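# Place every carton flat on the low platform

## Task

Get every carton onto the low platform so that each one lies flat, none rests on another, none sticks out past a platform edge, and each keeps the face that was on top at the start facing up.

## Robot and tools

Robot: two arms, left_arm and right_arm, each ending in an identical five-finger right hand (not mirrored, so every hand axis and number means the same on both). Cameras: cam_high (fixed, 896x504), cam_left_wrist and cam_right_wrist (fisheye, 672x504, carried by the arms). A reference image of the hand comes with the job and can be seen again through show_instructions.

Frames. The scene frame has its origin at table-top height, halfway between the nominal arm bases, +z up, +x out across the table, left_arm on the +y side. Real bases: left_arm at (+0.038, +0.673, +0.169) m, right_arm at (+0.012, -0.537, +0.169) m, each turned slightly about z. Reported hand positions, orientations and velocities are in that arm's own base frame; fixed cameras and the table use the scene frame. Movement offsets are along the axes of the arm's current Hand target. The hand point sits 0.05 m in front of the palm; its +z runs along the straightened fingers, +y out of the palm, +x across the palm away from the thumb. Fingers reach 0.06 to 0.07 m past the point. A bracket on the little-finger side of the wrist can strike objects, and with level fingers the wrist may hang lower than the hand and touch the table first.

The row. Every motion command is one row of 28 numbers, covering both arms even if one stays put, all in [-1, 1]. Order: left dx, dy, dz, rx, ry, rz; left little, ring, middle, index, thumb_bend, thumb_turn; left force_limit, speed; then the same 14 for the right arm. The first six per arm are an offset, not a pose: a displacement from that arm's Hand target as it stood when the action began, where 1.0 equals 0.6 m or 180 degrees and rx, ry, rz form a single rotation vector. Six zeros re-request the current Hand target. Finger targets are absolute: +1 open/straight, -1 closed; thumb_turn -1 puts the thumb opposite the fingers (needed to grasp things roughly 0.035 to 0.065 m thick). force_limit maps -1..+1 to about 0..10 N at the fingertip (0..15 N for the two thumb motors); speed rises from near zero at -1 to full at +0.48 and above. No hand number means keep as is: to leave a hand unchanged, resend the eight numbers of its last executed row (or, if none yet, its hand_measured six plus hand_force_limit and hand_speed). For a gentle grip close with speed at -0.94 or below. Each rotation command is clipped to within 32 degrees of the measured orientation per step.

Tools.
execute_actions(actions, cameras): actions is a list of actions; each action is a table of up to 15 rows, one per 1/30 s step, the last row repeated to fill 15. All rows of one action count from the same start pose. Images return only when actions is empty or cameras asks for them.
move(target, speed, blend, stop_force, zero, blocking, cameras): straight-line paths of the hand points toward target, one 28-number row or a list of up to 15 rows, every row measured from the same starting Hand targets. speed is in m/s, 0.002 to 3.2 (default 0.25), one value or one per target; turning is capped at twice that in rad/s. blend (m) rounds corners of a list; 0 stops at each. stop_force (N, 4 to 120) halts an arm once its wrist senses that much resistance along its path; it is unreliable when the hand rotates and cannot feel light pushes or contacts above the wrist. zero (default true) rezeroes the sensor first. blocking=false returns after 0.5 s while motion continues (not allowed with stop_force). Paths do not avoid obstacles or the other arm; steer around an arm's own base.
wait(seconds 0 to 10), stop(), zoom_image(camera, region [x0,y0,x1,y1] pixels, at most 504 wide and high, only on the newest images), zero_wrist_force(arm), finished_scene(scene=1, optional, final).

Results. Each gives per arm the Hand target (your last commanded pose after clipping; the next offset starts from it), end_effector_position and quat_wxyz, velocities, joint positions and torques, Wrist force and Wrist torque (in hand axes, plus the strongest reading since the last one shown), and for the hand hand_measured, hand_stopped_by (moving, target, force, stalled, fault) and hand_load_n, all six in the row's finger order. A grip that has slipped shows up as hand_load_n dropping toward 0. A move adds a "move:" line: done means within 3 mm and 2 degrees; off_target, moving, held or fault otherwise; limits=paced or limits=held note clipping or withheld steps. Neither done nor off_target proves nothing was touched. If a hand settles short of its target, send the remaining distance as an offset.

Cautions. Nothing may fall or be left off the table. Arms must not strike or squeeze each other, including one hand closing on the other's fingers. Arms are stiff: aiming even slightly beyond a firm contact, or fast impacts, can trip a 10 s stop (outside force near 150 N, or joint torque at limits 306, 306, 139, 50.2, 50.2, 50.2 N m). To stop pressing, command the target back past the hand point. Release a grip before recovering from a force fault. Avoid overloading fingers, dropping or releasing moving cartons, and long stretched holds that heat motors (MOTOR HOT at 70 °C, braking at 85 °C). Loose objects may occasionally be nudged by outside pushes. Call finished_scene only once every carton rests correctly without the robot.

Each tool is called after ">>>" as a command line: name --argument value for each argument, lists and objects as JSON in quotes; but a table of rows of numbers goes row by row, as --pt "numbers of a row", without its own name.

Reference images:

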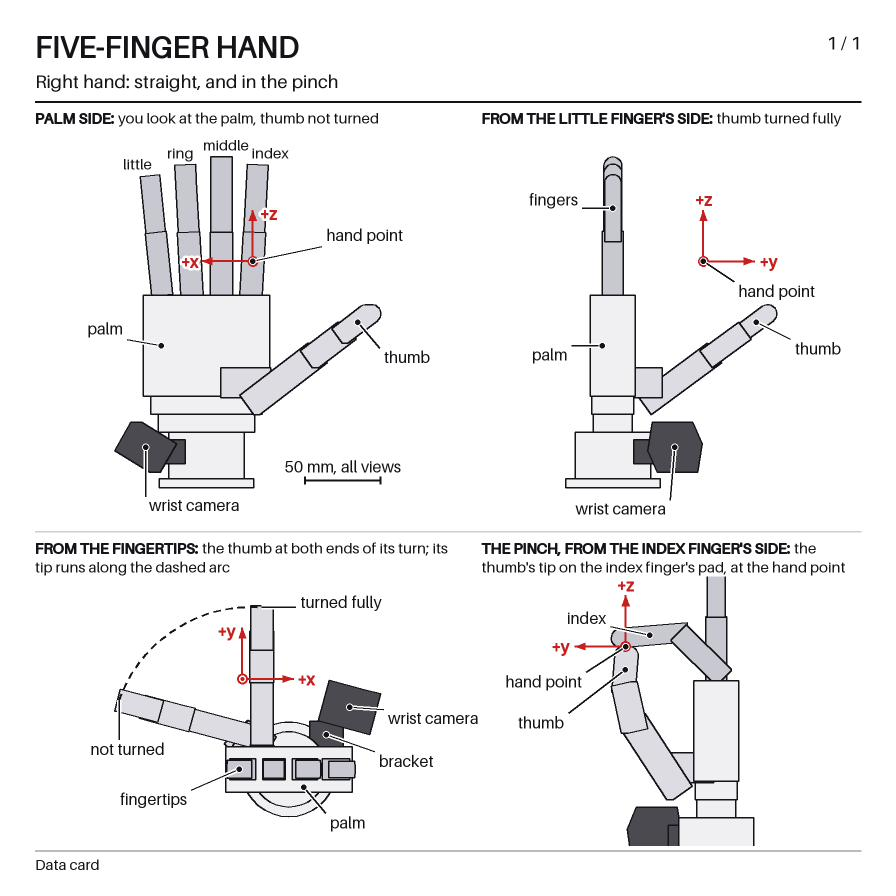

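## Session

>>> execute_actions --actions '[]'

Scene clock: 0.00 s.
left_arm: end_effector_position=(+0.7888, -0.7384, -0.0051) hand_measured=(+1.000, +1.000, +1.000, +1.000, +1.000, +1.000) hand_load_n=(+0.0, +0.0, -0.5, +0.0, +0.0, +0.0) hand_stopped_by=(target, target, target, target, target, target) hand_force_limit=0.00 hand_speed=-0.80 end_effector_quat_wxyz=(+0.160, -0.012, +0.679, -0.717) | right_arm: end_effector_position=(+0.6044, +0.2931, +0.0236) hand_measured=(+1.000, +1.000, +1.000, +1.000, +1.000, +1.000) hand_load_n=(+0.0, +0.0, +0.0, +0.0, +0.0, +0.0) hand_stopped_by=(target, target, target, target, target, target) hand_force_limit=0.00 hand_speed=-0.80 end_effector_quat_wxyz=(-0.483, +0.826, +0.088, -0.276)
Joint positions: left_arm=[-0.827 -0.738 1.636 -0.988 2.075 -2.983] | right_arm=[-0.048 -0.602 1.546 1.614 0.762 0.859]
Joint velocities: within noise
Joint torques (N m): no reading
Motor temperatures (°C): left_arm=[23 36 28 44 28 34] | right_arm=[31 32 27 29 41 20]
Wrist force (N): no reading
Wrist torque (N m): no reading
Wrist force, peak (N): no reading
Hand target: left_arm +0.7888, -0.7384, -0.0051; +0.160, -0.012, +0.679, -0.717 | right_arm +0.6044, +0.2931, +0.0236; -0.483, +0.826, +0.088, -0.276

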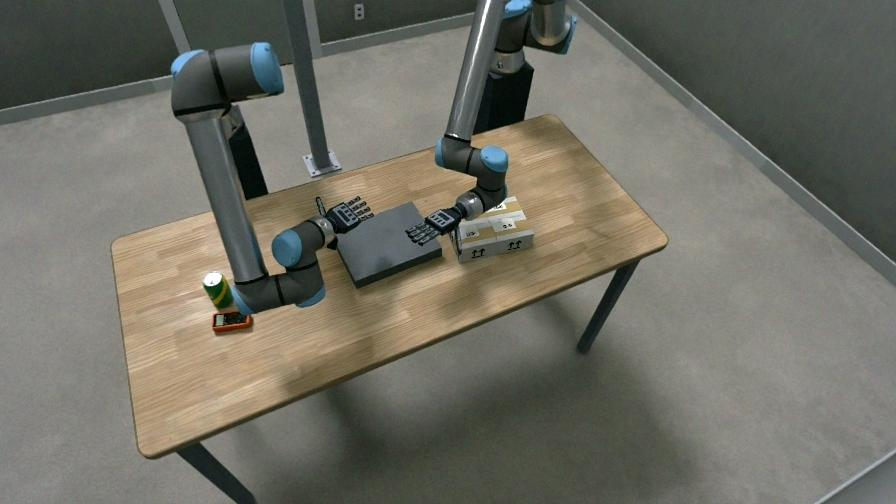

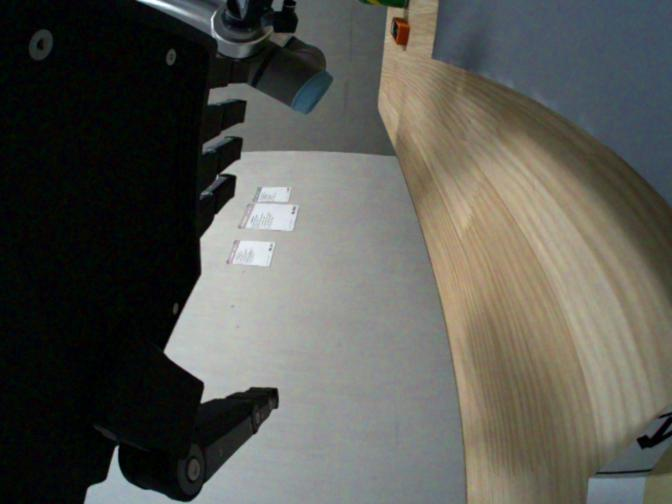

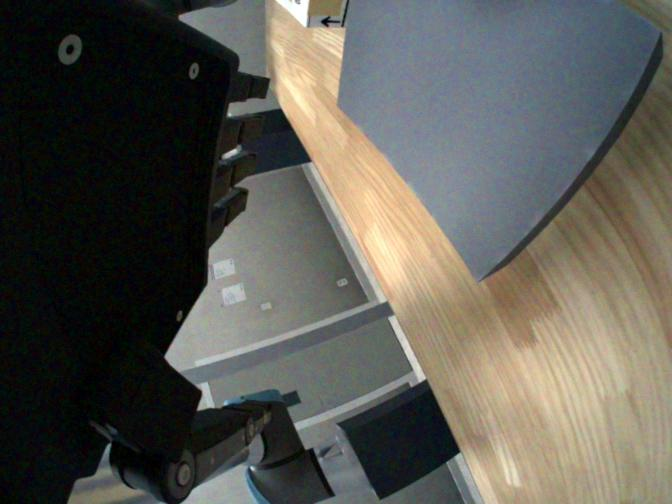

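>>> zoom_image --camera "cam_high" --region '[300, 150, 560, 310]'

>>> zoom_image --camera "cam_high" --region '[430, 170, 560, 280]'

Scaled by 1.938 from the camera's 896x504 image, which has a finer 1280x720 frame.

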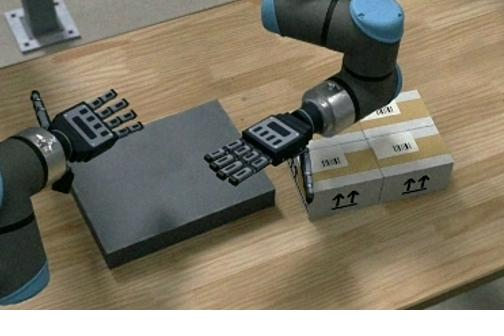

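Scaled by 3.877 from the camera's 896x504 image, which has a finer 1280x720 frame.

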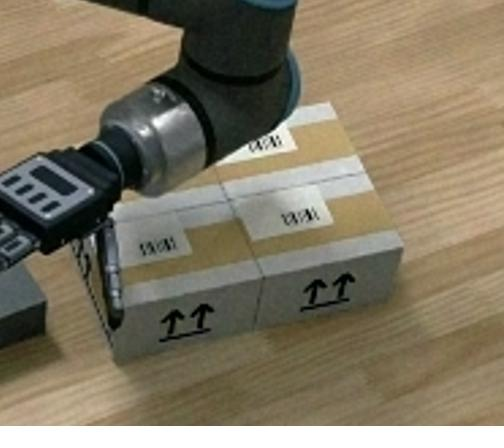

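>>> move --pt "0 -0.3 0 0 0 0 1 1 1 1 1 1 0 -0.8 0 0 0 0 0 0 1 1 1 1 1 1 0 -0.8" --pt "0 -0.3 -0.7 0 0 0 1 1 1 1 1 1 0 -0.8 0 0 0 0 0 0 1 1 1 1 1 1 0 -0.8" --speed 0.25 --blend 0.05 --cameras '["cam_high","cam_left_wrist"]'

Scene clock: 42.63 s.
left_arm: end_effector_position=(+0.6515, -0.3267, +0.1378) hand_measured=(+1.000, +1.000, +1.000, +1.000, +1.000, +1.000) hand_load_n=(+0.0, +0.0, +0.0, +0.0, +0.0, +0.0) hand_stopped_by=(target, target, target, target, target, target) hand_force_limit=0.00 hand_speed=-0.80 end_effector_quat_wxyz=(+0.161, -0.012, +0.679, -0.717) | right_arm: end_effector_position=(+0.6044, +0.2931, +0.0236) hand_measured=(+1.000, +1.000, +1.000, +1.000, +1.000, +1.000) hand_load_n=(+0.0, +0.0, +0.0, +0.0, +0.0, +0.0) hand_stopped_by=(target, target, target, target, target, target) hand_force_limit=0.00 hand_speed=-0.80 end_effector_quat_wxyz=(-0.483, +0.826, +0.088, -0.276)
Joint positions: left_arm=[-0.456 -1.255 2.235 -1.103 2.444 -3.034] | right_arm=[-0.048 -0.602 1.546 1.614 0.762 0.859]
Joint torques (N m): left_arm=[2.05 -38.55 -23.31 1.7 -1.49 2.14] | right_arm=[4.86 -101.19 -21.63 3.92 -0.17 -0.05]
Wrist force (N): left_arm=[0.1 0.9 -0.1] | right_arm=[-0.1 0.2 0.2]
Wrist torque (N m): left_arm=[0.11 -0.12 0.07] | right_arm=[0.02 0.00 0.00]
Wrist force, peak (N): left_arm=[-0.4 3.1 -0.6] | right_arm=[0.0 0.5 0.2]
Hand target: left_arm +0.6514, -0.3267, +0.1376; +0.160, -0.012, +0.679, -0.717 | right_arm +0.6044, +0.2931, +0.0236; -0.483, +0.826, +0.088, -0.276
Off the commanded pose: left_arm 0.000 m, 0 deg | right_arm 0.000 m, 0 deg.
move: done
camera_calibration:
cam_left_wrist: T_world_to_cam=[[-0.0388017, -0.0183632, -0.999078, 0.153601], [0.689108, 0.723551, -0.0400622, -0.20754], [0.723619, -0.690027, -0.0154208, -0.576207], [0, 0, 0, 1]] pos_world=[0.565932, -0.244612, 0.13626]
Images, in order (width x height): cam_high 896x504, cam_left_wrist 672x504.

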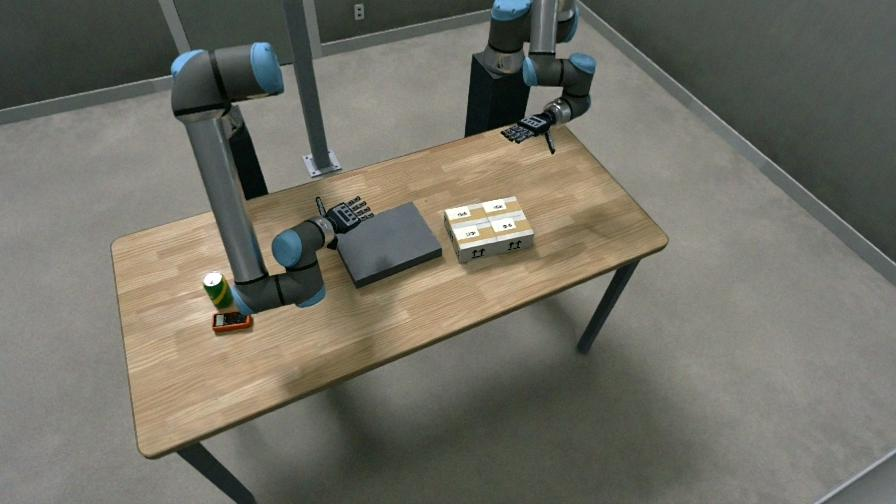

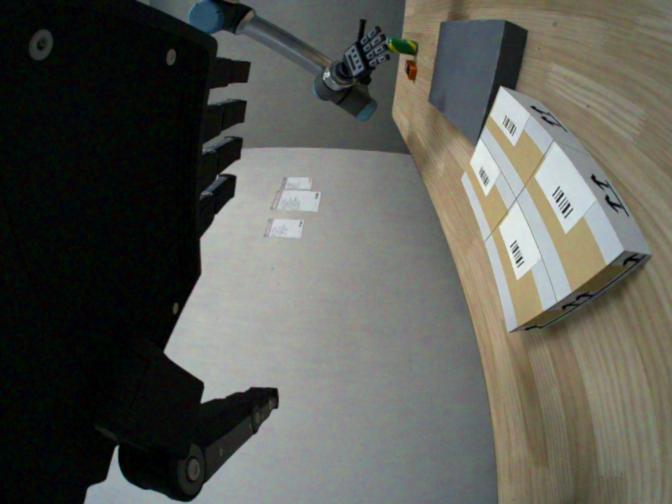

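>>> zoom_image --camera "cam_high" --region '[430, 180, 550, 280]'

>>> zoom_image --camera "cam_left_wrist" --region '[400, 0, 672, 350]'

>>> zoom_image --camera "cam_high" --region '[320, 180, 460, 300]'

Scaled by 4.200 from the camera's 896x504 image, which has a finer 1280x720 frame.

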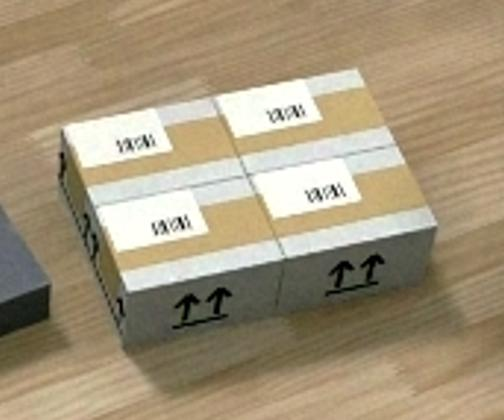

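Scaled by 1.440 from the camera's 672x504 image, which has a finer 960x720 frame.

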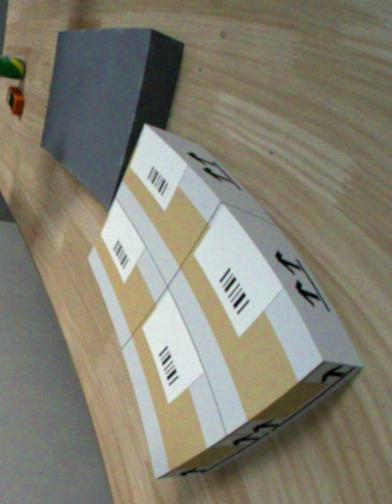

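Scaled by 3.600 from the camera's 896x504 image, which has a finer 1280x720 frame.

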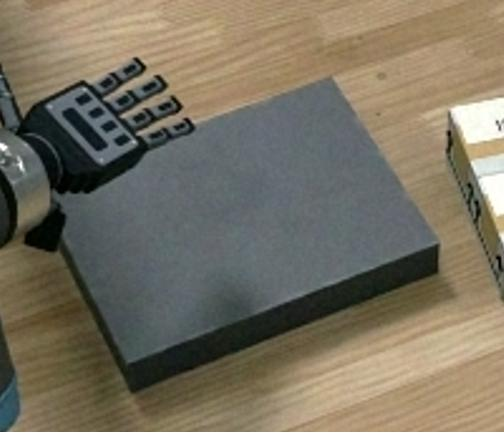

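>>> move --target '[0,0,0,-0.5142,0.1053,0,1,1,1,1,1,1,0,-0.8,-0.093,-0.212,-0.095,-0.3444,0.1509,0,1,1,1,1,1,1,0,-0.8]' --speed 0.4 --cameras '["cam_high"]'

Scene clock: 140.17 s.
left_arm: end_effector_position=(+0.6514, -0.3268, +0.1376) hand_measured=(+1.000, +1.000, +1.000, +1.000, +1.000, +1.000) hand_load_n=(+0.0, +0.0, +0.0, +0.0, +0.0, +0.0) hand_stopped_by=(target, target, target, target, target, target) hand_force_limit=0.00 hand_speed=-0.80 end_effector_quat_wxyz=(+0.000, -0.018, +1.000, +0.000) | right_arm: end_effector_position=(+0.6042, +0.2932, +0.1738) hand_measured=(+1.000, +1.000, +1.000, +1.000, +1.000, +1.000) hand_load_n=(+0.0, +0.0, +0.0, +0.0, +0.0, +0.0) hand_stopped_by=(target, target, target, target, target, target) hand_force_limit=0.00 hand_speed=-0.80 end_effector_quat_wxyz=(+0.000, +0.994, +0.105, +0.001)
Joint positions: left_arm=[-0.797 -0.986 1.512 1.045 1.571 -2.404] | right_arm=[0.278 -1.039 1.526 1.083 1.571 1.638]
Joint torques (N m): left_arm=[19.66 -76.88 -33.2 7.01 1.12 2.84] | right_arm=[4.38 -66.26 -30.99 7.56 2.02 -4.24]
Wrist force (N): left_arm=[0.2 1.4 -0.7] | right_arm=[-0.6 -0.7 0.7]
Wrist torque (N m): left_arm=[0.31 0.05 0.10] | right_arm=[-0.04 -0.08 0.11]
Wrist force, peak (N): left_arm=[0.8 0.7 -1.9] | right_arm=[-0.8 -1.3 0.6]
Hand target: left_arm +0.6514, -0.3267, +0.1376; +0.000, -0.018, +1.000, +0.000 | right_arm +0.6042, +0.2932, +0.1737; +0.000, +0.994, +0.105, +0.000
Off the commanded pose: left_arm 0.000 m, 0 deg | right_arm 0.000 m, 0 deg.
move: done
Images, in order (width x height): cam_high 896x504.

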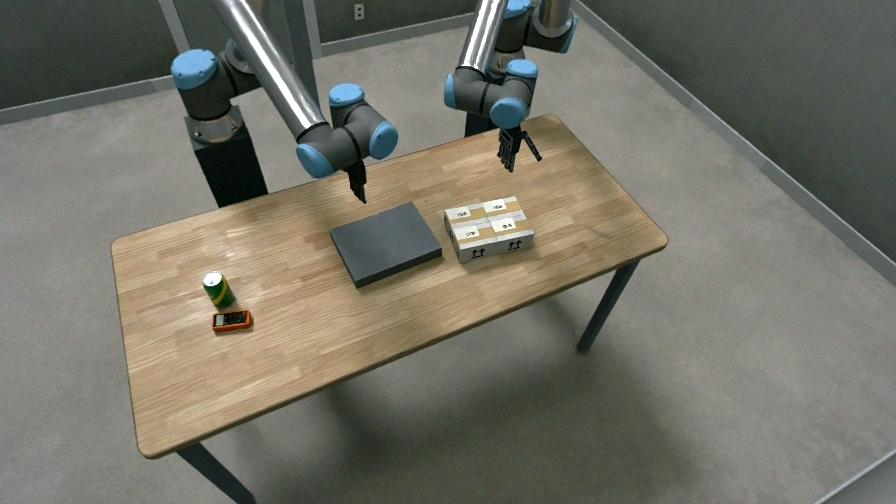

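>>> move --target '[-0.1397,-0.0367,0,0,0,0.535,1,1,1,1,1,1,0,-0.8,0,0,0,0,0,-0.45,1,1,1,1,1,1,0,-0.8]' --speed 0.4 --cameras '[]'

Scene clock: 157.97 s.
left_arm: end_effector_position=(+0.7361, -0.3454, +0.1376) hand_measured=(+1.000, +1.000, +1.000, +1.000, +1.000, +1.000) hand_load_n=(+0.0, +0.0, +0.0, +0.0, +0.0, +0.0) hand_stopped_by=(target, target, target, target, target, target) hand_force_limit=0.00 hand_speed=-0.80 end_effector_quat_wxyz=(+0.000, +0.732, +0.681, +0.000) | right_arm: end_effector_position=(+0.6042, +0.2931, +0.1738) hand_measured=(+1.000, +1.000, +1.000, +1.000, +1.000, +1.000) hand_load_n=(+0.0, +0.0, +0.0, +0.0, +0.0, +0.0) hand_stopped_by=(target, target, target, target, target, target) hand_force_limit=0.00 hand_speed=-0.80 end_effector_quat_wxyz=(+0.001, +0.688, +0.726, +0.000)
Joint positions: left_arm=[-0.665 -0.968 1.482 1.057 1.571 -0.592] | right_arm=[0.254 -1.167 1.726 1.011 1.572 0.2]
Joint torques (N m): left_arm=[-22.81 -95.93 -26.34 0.76 3.6 1.97] | right_arm=[15.69 -54.46 -40.99 6.63 -1.34 -1.7]
Wrist force (N): left_arm=[0.4 1.0 -0.5] | right_arm=[-0.4 -0.6 0.8]
Wrist torque (N m): left_arm=[0.23 -0.08 0.18] | right_arm=[-0.04 -0.10 -0.03]
Wrist force, peak (N): left_arm=[1.0 1.8 -0.6] | right_arm=[-0.4 -1.1 1.0]
Hand target: left_arm +0.7360, -0.3456, +0.1377; +0.000, +0.733, +0.681, +0.000 | right_arm +0.6042, +0.2932, +0.1737; +0.001, +0.688, +0.726, +0.000
Off the commanded pose: left_arm 0.000 m, 0 deg | right_arm 0.000 m, 0 deg.
move: done
No camera images: "cameras" was empty.

>>> move --target '[0,0,0.0943,0,0,0.5354,1,1,1,1,1,1,0,-0.8,0.5856,0.3163,0.1545,0,0,-0.45,1,1,1,1,1,1,0,-0.8]' --speed 0.4 --cameras '["all"]'

Scene clock: 164.90 s.
left_arm: end_effector_position=(+0.7360, -0.3456, +0.0810) hand_measured=(+1.000, +1.000, +1.000, +1.000, +1.000, +1.000) hand_load_n=(+0.0, +0.0, +0.0, +0.0, +0.0, +0.0) hand_stopped_by=(target, target, target, target, target, target) hand_force_limit=0.00 hand_speed=-0.80 end_effector_quat_wxyz=(+0.000, +0.996, -0.092, +0.000) | right_arm: end_effector_position=(+0.7746, +0.6543, +0.0809) hand_measured=(+1.000, +1.000, +1.000, +1.000, +1.000, +1.000) hand_load_n=(+0.0, +0.0, +0.0, -0.5, +0.0, +0.0) hand_stopped_by=(target, target, target, target, target, target) hand_force_limit=0.00 hand_speed=-0.80 end_effector_quat_wxyz=(+0.000, +0.051, +0.999, +0.000)
Joint positions: left_arm=[-0.571 -0.797 1.29 1.077 1.571 1.184] | right_arm=[0.497 -0.591 0.901 1.261 1.572 -0.971]
Joint torques (N m): left_arm=[-19.64 -104.34 -26.87 2.24 2.81 1.85] | right_arm=[-7.24 -117.63 -43.15 2.55 2.27 -0.71]
Wrist force (N): left_arm=[0.2 1.4 -1.0] | right_arm=[-0.3 -0.6 0.8]
Wrist torque (N m): left_arm=[0.38 -0.04 0.21] | right_arm=[-0.04 -0.10 -0.01]
Wrist force, peak (N): left_arm=[0.3 2.0 -0.8] | right_arm=[-1.8 -1.6 0.4]
Hand target: left_arm +0.7360, -0.3456, +0.0811; +0.000, +0.996, -0.092, +0.000 | right_arm +0.7747, +0.6543, +0.0809; +0.000, +0.051, +0.999, +0.000
Off the commanded pose: left_arm 0.000 m, 0 deg | right_arm 0.000 m, 0 deg.
move: done
camera_calibration:
cam_left_wrist: T_world_to_cam=[[0.0597917, -0.995724, 0.0704167, -0.397099], [-0.840486, -0.0121616, 0.541696, 0.570035], [-0.538524, -0.0915732, -0.83762, 0.551193], [0, 0, 0, 1]] pos_world=[0.79968, -0.337994, 0.180867]
cam_right_wrist: T_world_to_cam=[[-0.183168, 0.983069, 0.0049969, -0.507825], [0.858553, 0.157487, 0.48794, -0.80516], [0.478891, 0.0936648, -0.872863, -0.243723], [0, 0, 0, 1]] pos_world=[0.714972, 0.648858, 0.18267]

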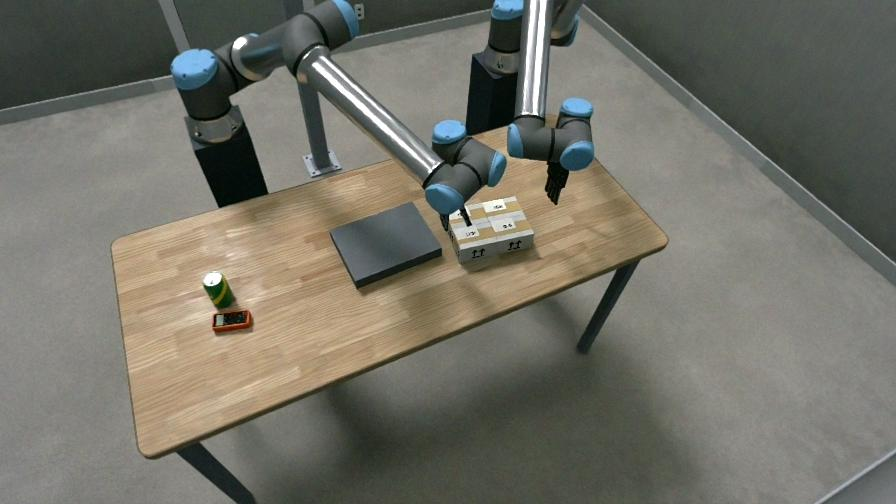

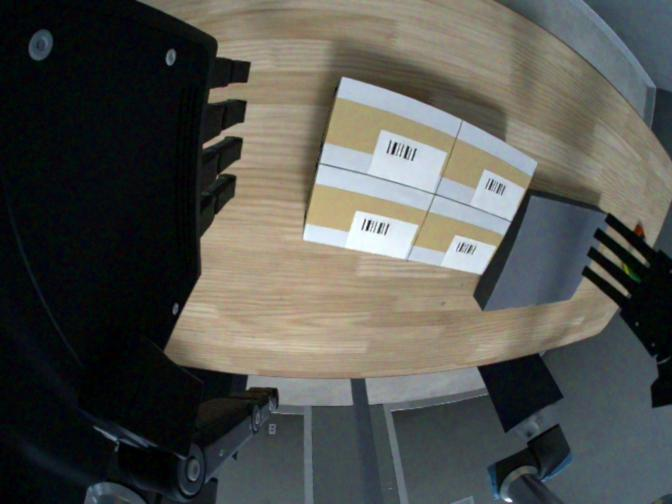

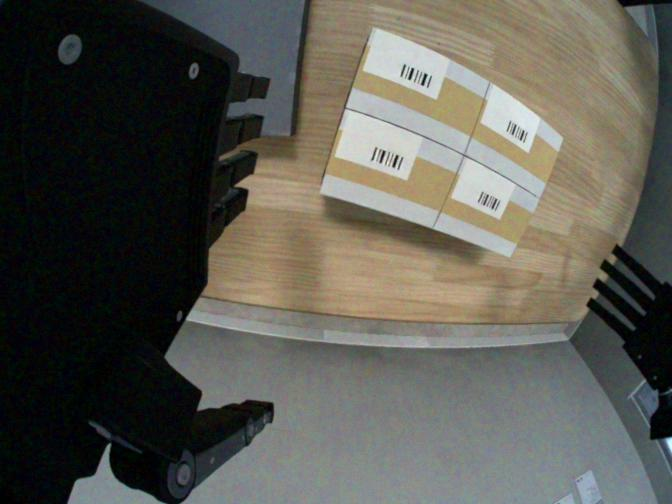

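>>> zoom_image --camera "cam_high" --region '[420, 150, 600, 270]'

>>> zoom_image --camera "cam_left_wrist" --region '[180, 40, 560, 324]'

>>> zoom_image --camera "cam_right_wrist" --region '[200, 10, 580, 294]'

Scaled by 2.800 from the camera's 896x504 image, which has a finer 1280x720 frame.

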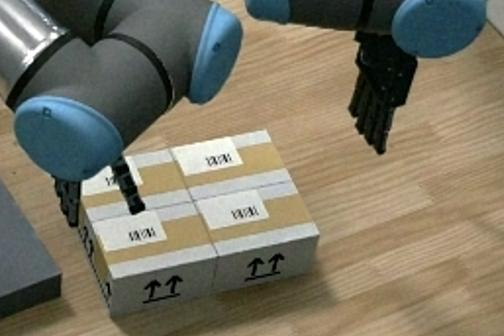

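Scaled by 1.326 from the camera's 672x504 image, which has a finer 960x720 frame.

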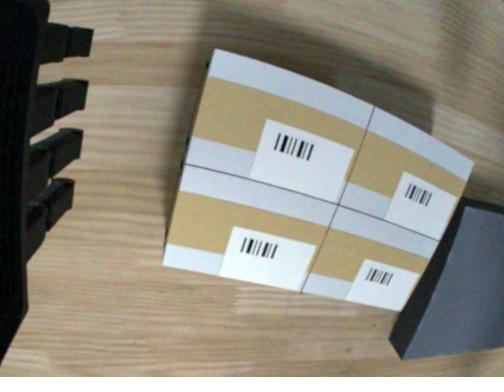

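Scaled by 1.326 from the camera's 672x504 image, which has a finer 960x720 frame.

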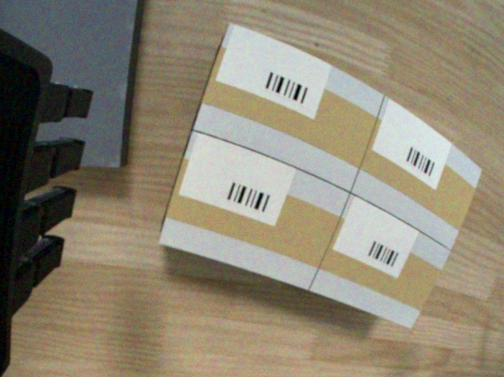

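>>> move --target '[0,0,0.25,0,0,0,1,1,1,1,1,1,0,-0.8,0,0,0.25,0,0,0,1,1,1,1,1,1,0,-0.8]' --speed 0.2 --stop_force 10 --cameras '["all"]'

>>> zoom_image --camera "cam_high" --region '[420, 170, 580, 280]'

>>> zoom_image --camera "cam_left_wrist" --region '[180, 0, 504, 243]'

>>> zoom_image --camera "cam_right_wrist" --region '[180, 0, 504, 243]'

Scene clock: 214.10 s.
left_arm: end_effector_position=(+0.7360, -0.3457, -0.0689) hand_measured=(+1.000, +1.000, +1.000, +1.000, +1.000, +1.000) hand_load_n=(+0.0, +0.0, +0.0, +0.0, +0.0, +0.0) hand_stopped_by=(target, target, target, target, target, target) hand_force_limit=0.00 hand_speed=-0.80 end_effector_quat_wxyz=(+0.000, +0.996, -0.092, +0.000) | right_arm: end_effector_position=(+0.7742, +0.6537, -0.0533) hand_measured=(+1.000, +1.000, +1.000, +1.000, +1.000, +1.000) hand_load_n=(+0.0, +0.0, +0.0, +0.0, +0.0, +0.0) hand_stopped_by=(target, target, target, target, target, target) hand_force_limit=0.00 hand_speed=-0.80 end_effector_quat_wxyz=(-0.001, +0.051, +0.999, -0.001)
Joint positions: left_arm=[-0.571 -0.657 1.331 0.897 1.571 1.185] | right_arm=[0.496 -0.488 0.949 1.112 1.572 -0.972]
Joint torques (N m): left_arm=[-15.69 -92.23 -34.48 3.57 -0.28 -2.07] | right_arm=[5.14 -118.47 -34.58 3.97 0.58 0.14]
Wrist force (N): left_arm=[0.4 1.5 -0.8] | right_arm=[-0.4 -0.9 1.2]
Wrist torque (N m): left_arm=[0.31 -0.03 0.22] | right_arm=[-0.09 -0.12 0.00]
Wrist force, peak (N): left_arm=[0.3 1.7 -3.6] | right_arm=[3.5 -0.2 -123.5]
Hand target: left_arm +0.7360, -0.3457, -0.0689; +0.000, +0.996, -0.092, +0.000 | right_arm +0.7742, +0.6537, -0.0533; -0.001, +0.051, +0.999, -0.001 (not the last commanded pose)
Off the commanded pose: left_arm 0.000 m, 0 deg | right_arm 0.016 m, 0 deg.
FORCE FAULT: contact force on the right arm reached its limit, and that arm stopped. The contact can be on any part of that arm, not only on its tool. That arm's remaining commands of this call were not run. That arm is still stopped at the end of this call. That arm stays stopped for about 9 more seconds. Until then a move that you send moves the other arm only, and its call returns only when the move has ended. Once the stop has ended, the next robot result says so. If the stop ends while you think or write, that arm runs what you send next, counted from a new Hand target: where the arm stands when the stop ends. While its stop runs, that arm, its gripper or tool too, takes no new command. Until it ends, the stop uses up actions while you think or wait. An arm that is not stopped still takes commands.
move: fault (right_arm)
camera_calibration:
cam_left_wrist: T_world_to_cam=[[0.059475, -0.995737, 0.0705005, -0.386498], [-0.840578, -0.0118636, 0.541561, 0.651411], [-0.538416, -0.0914704, -0.8377, 0.425568], [0, 0, 0, 1]] pos_world=[0.799681, -0.338195, 0.0309676]
cam_right_wrist: T_world_to_cam=[[-0.183211, 0.983065, 0.00424483, -0.506731], [0.859614, 0.158106, 0.485867, -0.740605], [0.476967, 0.0926649, -0.874023, -0.358479], [0, 0, 0, 1]] pos_world=[0.714779, 0.648462, 0.0486671]

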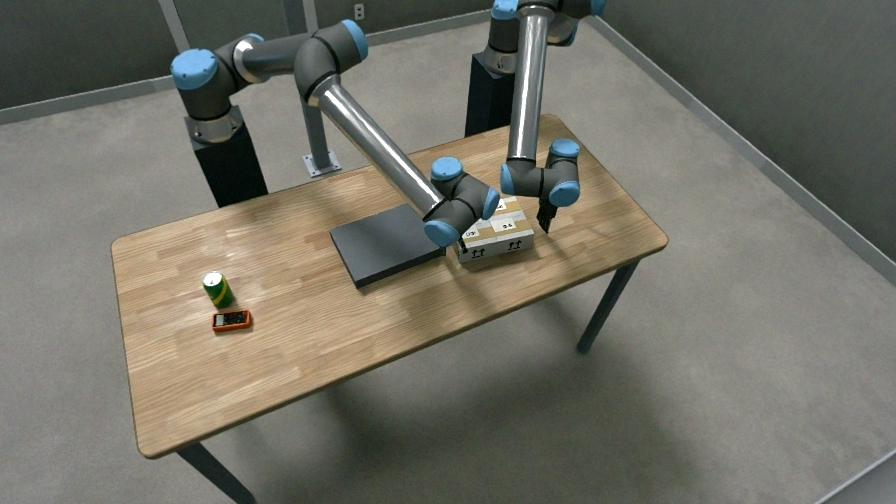

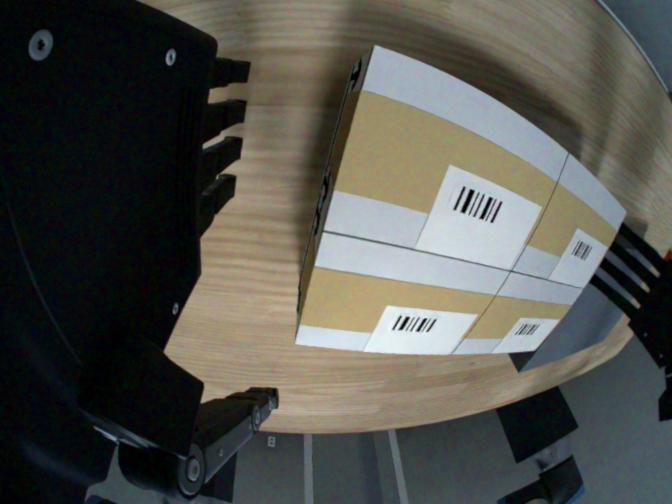

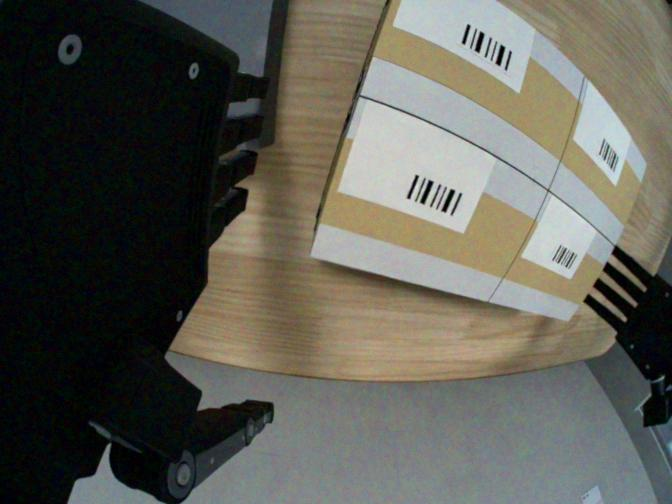

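Scaled by 3.150 from the camera's 896x504 image, which has a finer 1280x720 frame.

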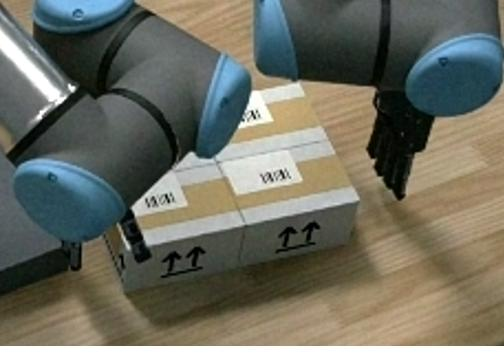

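Scaled by 1.556 from the camera's 672x504 image, which has a finer 960x720 frame.

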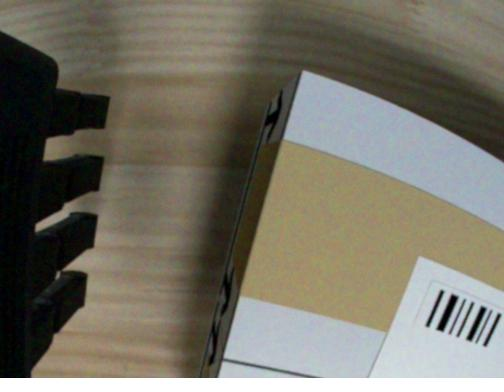

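Scaled by 1.556 from the camera's 672x504 image, which has a finer 960x720 frame.

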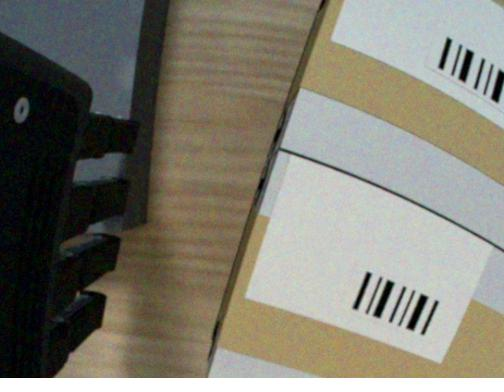

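>>> zoom_image --camera "cam_high" --region '[490, 200, 560, 260]'

>>> zoom_image --camera "cam_high" --region '[430, 220, 500, 280]'

Scaled by 7.200 from the camera's 896x504 image, which has a finer 1280x720 frame.

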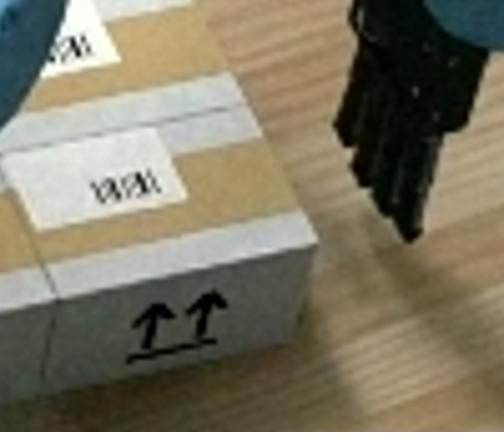

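Scaled by 7.200 from the camera's 896x504 image, which has a finer 1280x720 frame.

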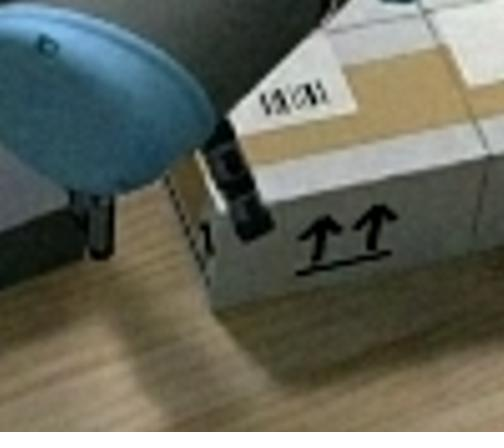

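>>> move --pt "0 0 0 0 0 0 1 1 1 1 1 1 0 -0.8 0 0 -0.0667 0 0 0 1 1 1 1 1 1 0 -0.8" --pt "0.0182 0.0588 0 0 0 0 1 1 1 1 1 1 0 -0.8 -0.02 0.0452 -0.0667 0 0 0 1 1 1 1 1 1 0 -0.8" --speed 0.1 --cameras '["all"]'

>>> zoom_image --camera "cam_left_wrist" --region '[180, 0, 504, 243]'

>>> zoom_image --camera "cam_right_wrist" --region '[180, 0, 504, 243]'

>>> zoom_image --camera "cam_high" --region '[420, 200, 560, 280]'

Scene clock: 259.43 s.
left_arm: end_effector_position=(+0.7402, -0.3825, -0.0690) hand_measured=(+1.000, +1.000, +1.000, +1.000, +1.000, +1.000) hand_load_n=(+0.0, +0.0, +0.0, +0.0, +0.0, +0.0) hand_stopped_by=(target, target, target, target, target, target) hand_force_limit=0.00 hand_speed=-0.80 end_effector_quat_wxyz=(+0.000, +0.996, -0.092, +0.000) | right_arm: end_effector_position=(+0.7888, +0.6796, -0.0135) hand_measured=(+1.000, +1.000, +1.000, +1.000, +1.000, +1.000) hand_load_n=(+0.0, +0.0, +0.0, +0.0, +0.0, +0.0) hand_stopped_by=(target, target, target, target, target, target) hand_force_limit=0.00 hand_speed=-0.80 end_effector_quat_wxyz=(-0.001, +0.051, +0.999, -0.001)
Joint positions: left_arm=[-0.605 -0.633 1.281 0.923 1.571 1.15] | right_arm=[0.513 -0.467 0.83 1.21 1.572 -0.955]
Joint torques (N m): left_arm=[20.22 -116.65 -25.39 1.01 2.2 2.93] | right_arm=[-7.46 -136.6 -39.95 2.27 1.52 -3.71]
Wrist force (N): left_arm=[0.0 1.2 -1.1] | right_arm=[-0.5 -0.9 0.7]
Wrist torque (N m): left_arm=[0.29 0.02 0.03] | right_arm=[-0.07 -0.08 -0.03]
Wrist force, peak (N): left_arm=[0.7 2.8 -1.2] | right_arm=[-0.3 -1.1 2.4]
Hand target: left_arm +0.7403, -0.3824, -0.0689; +0.000, +0.996, -0.092, +0.000 | right_arm +0.7889, +0.6796, -0.0133; -0.001, +0.051, +0.999, -0.001
Off the commanded pose: left_arm 0.000 m, 0 deg | right_arm 0.000 m, 0 deg.
FORCE FAULT, CONTINUED: the right arm's stop, for the force fault that an earlier result reported, is over. The rest of the stop counts as 18 of the actions that you can send in this scene. The stop ended before this call began, so that arm ran this call's commands, counted from a new Hand target: where the arm stood when the stop ended. During its stop the right arm's controller moved it back a little.
move: done
camera_calibration:
cam_left_wrist: T_world_to_cam=[[0.059433, -0.995746, 0.0704103, -0.423351], [-0.840503, -0.0118645, 0.541677, 0.654496], [-0.538537, -0.0913736, -0.837633, 0.42451], [0, 0, 0, 1]] pos_world=[0.803881, -0.374995, 0.0308671]
cam_right_wrist: T_world_to_cam=[[-0.183165, 0.983073, 0.00419933, -0.529704], [0.85973, 0.158109, 0.48566, -0.776743], [0.476775, 0.0925662, -0.874138, -0.332889], [0, 0, 0, 1]] pos_world=[0.72948, 0.674362, 0.0884669]

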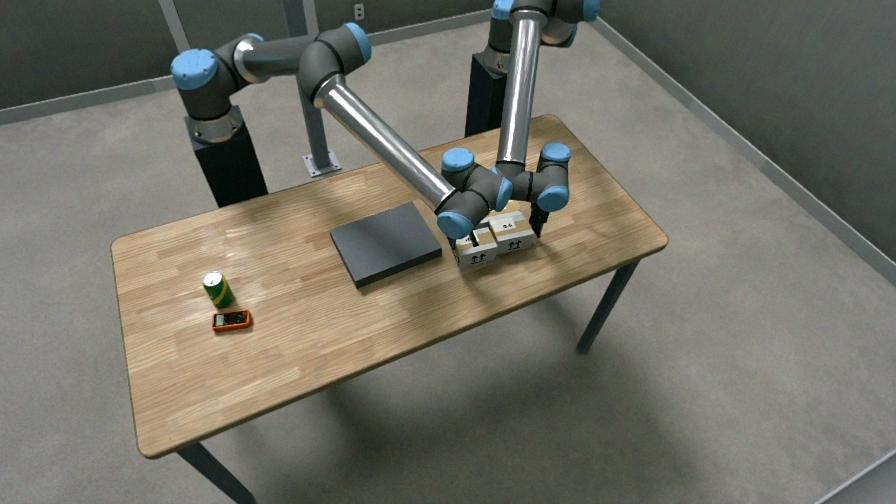

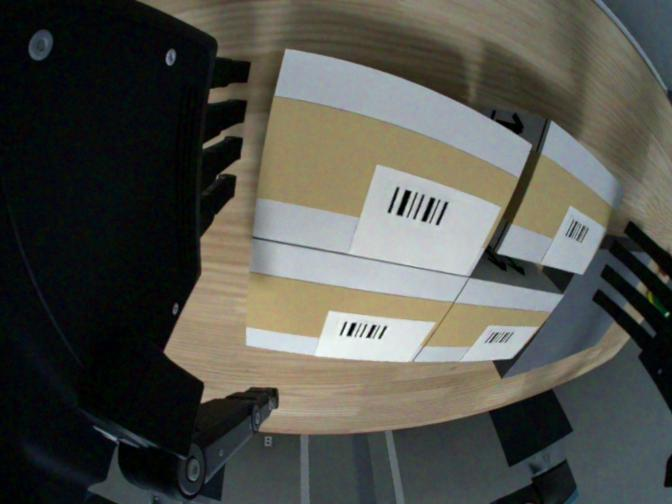

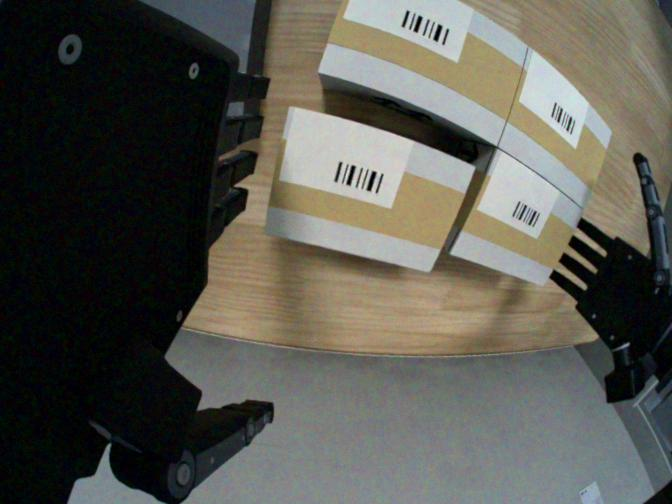

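Scaled by 1.556 from the camera's 672x504 image, which has a finer 960x720 frame.

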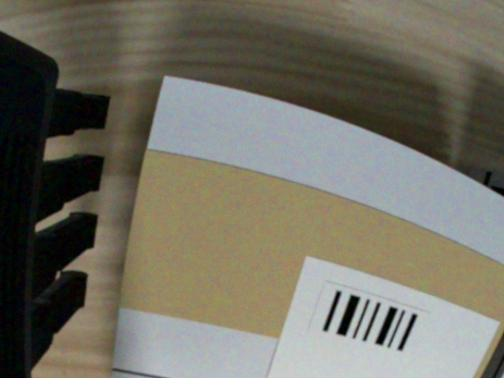

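Scaled by 1.556 from the camera's 672x504 image, which has a finer 960x720 frame.

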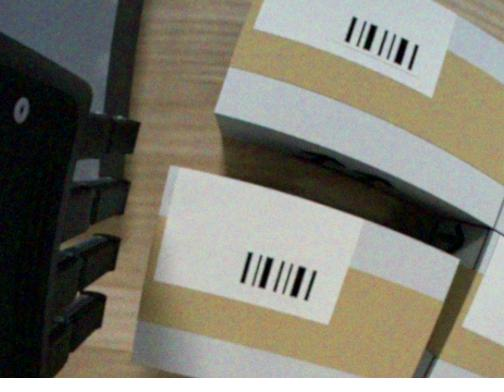

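Scaled by 3.600 from the camera's 896x504 image, which has a finer 1280x720 frame.

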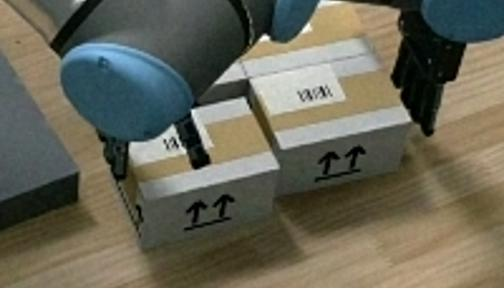

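>>> move --pt "0 -0.05 0 0 0 0 1 1 1 1 1 1 0 -0.8 0 0 -0.0667 0 0 0 1 1 1 1 1 1 0 -0.8" --pt "0 -0.05 0 0 0 0 1 1 1 1 1 1 0 -0.8 -0.0185 0.1134 -0.0667 0 0 -0.5 1 1 1 1 1 1 0 -0.8" --pt "0 -0.05 0 0 0 0 1 1 1 1 1 1 0 -0.8 -0.0185 0.1134 0.0925 0 0 -0.5 1 1 1 1 1 1 0 -0.8" --speed '[0.2,0.3,0.1]' --cameras '["all"]'

Scene clock: 289.53 s.
left_arm: end_effector_position=(+0.7458, -0.3529, -0.0689) hand_measured=(+1.000, +1.000, +1.000, +1.000, +1.000, +1.000) hand_load_n=(+0.0, +0.0, +0.0, +0.0, +0.0, +0.0) hand_stopped_by=(target, target, target, target, target, target) hand_force_limit=0.00 hand_speed=-0.80 end_effector_quat_wxyz=(+0.000, +0.996, -0.092, +0.000) | right_arm: end_effector_position=(+0.8045, +0.7441, -0.0424) hand_measured=(+1.000, +1.000, +1.000, +1.000, +1.000, +1.000) hand_load_n=(+0.0, -0.5, +0.0, +0.0, +0.0, +0.0) hand_stopped_by=(target, target, target, target, target, target) hand_force_limit=0.00 hand_speed=-0.80 end_effector_quat_wxyz=(+0.064, -0.657, +0.751, -0.002)
Joint positions: left_arm=[-0.572 -0.641 1.298 0.914 1.571 1.184] | right_arm=[0.525 -0.067 0.035 1.476 1.551 -2.481]
Joint torques (N m): left_arm=[-22.27 -85.4 -35.55 8.16 3.19 -3.26] | right_arm=[15.08 -150.22 -42.56 6.01 1.98 -4]
Wrist force (N): left_arm=[0.2 1.6 -1.1] | right_arm=[-0.4 -0.7 1.2]
Wrist torque (N m): left_arm=[0.36 -0.01 0.02] | right_arm=[-0.07 -0.08 0.20]
Wrist force, peak (N): left_arm=[0.0 1.8 -1.5] | right_arm=[0.1 -0.4 6.3]
Hand target: left_arm +0.7458, -0.3529, -0.0689; +0.000, +0.996, -0.092, +0.000 | right_arm +0.8045, +0.7441, -0.0422; +0.064, -0.657, +0.751, -0.002 (not the last commanded pose)
Off the commanded pose: left_arm 0.000 m, 0 deg | right_arm 0.027 m, 8 deg.
elbow stopped short (right arm): the move would have taken joint 3 (elbow) straighter than the controller allows.
move: held (right_arm; a check stopped the path); path passed 2 of 3 targets; limits=held
pose unreachable (right arm): on one or more control steps of this call, first in action 0 (counted from 0), this arm could not follow its commanded pose, so it was not sent that pose on those steps. It may still have moved: this result reports where it is.
cause: moving toward the commanded pose would bring a part of the arm too close to another arm (a part of this arm just beyond joint 5 (wrist 2) and a part of the left arm just beyond its joint 3 (elbow), 6 mm apart when this arm was first held).
camera_calibration:
cam_left_wrist: T_world_to_cam=[[0.0595302, -0.995728, 0.0705892, -0.394293], [-0.840622, -0.0118697, 0.541491, 0.659599], [-0.53834, -0.0915739, -0.837738, 0.430089], [0, 0, 0, 1]] pos_world=[0.809481, -0.345395, 0.0309677]
cam_right_wrist: T_world_to_cam=[[-0.983282, -0.148593, -0.105247, 0.89099], [-0.181986, 0.821549, 0.540313, -0.439616], [0.00617876, 0.550434, -0.834856, -0.332078], [0, 0, 0, 1]] pos_world=[0.798142, 0.676348, 0.054067]

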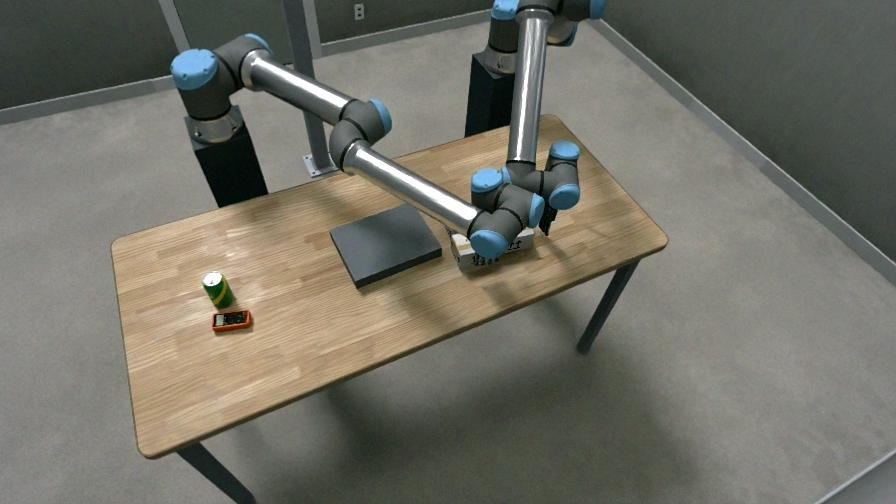

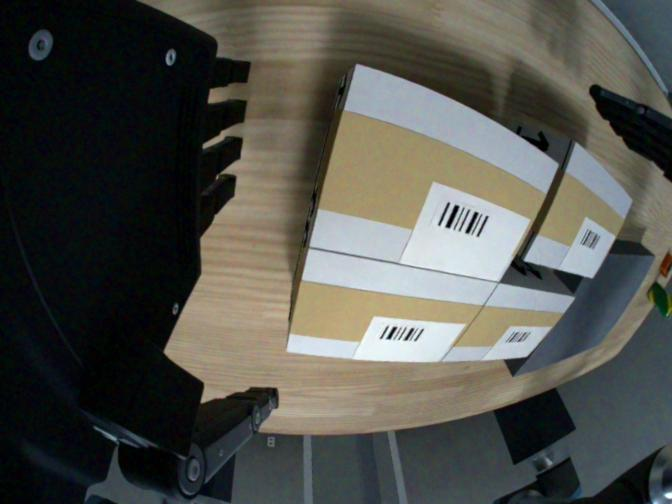

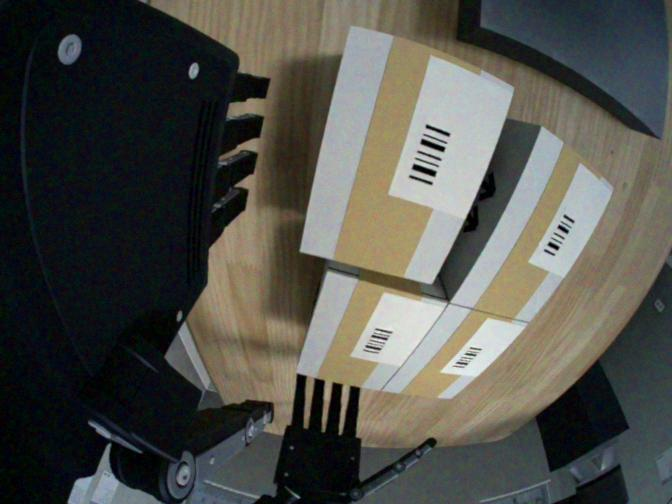

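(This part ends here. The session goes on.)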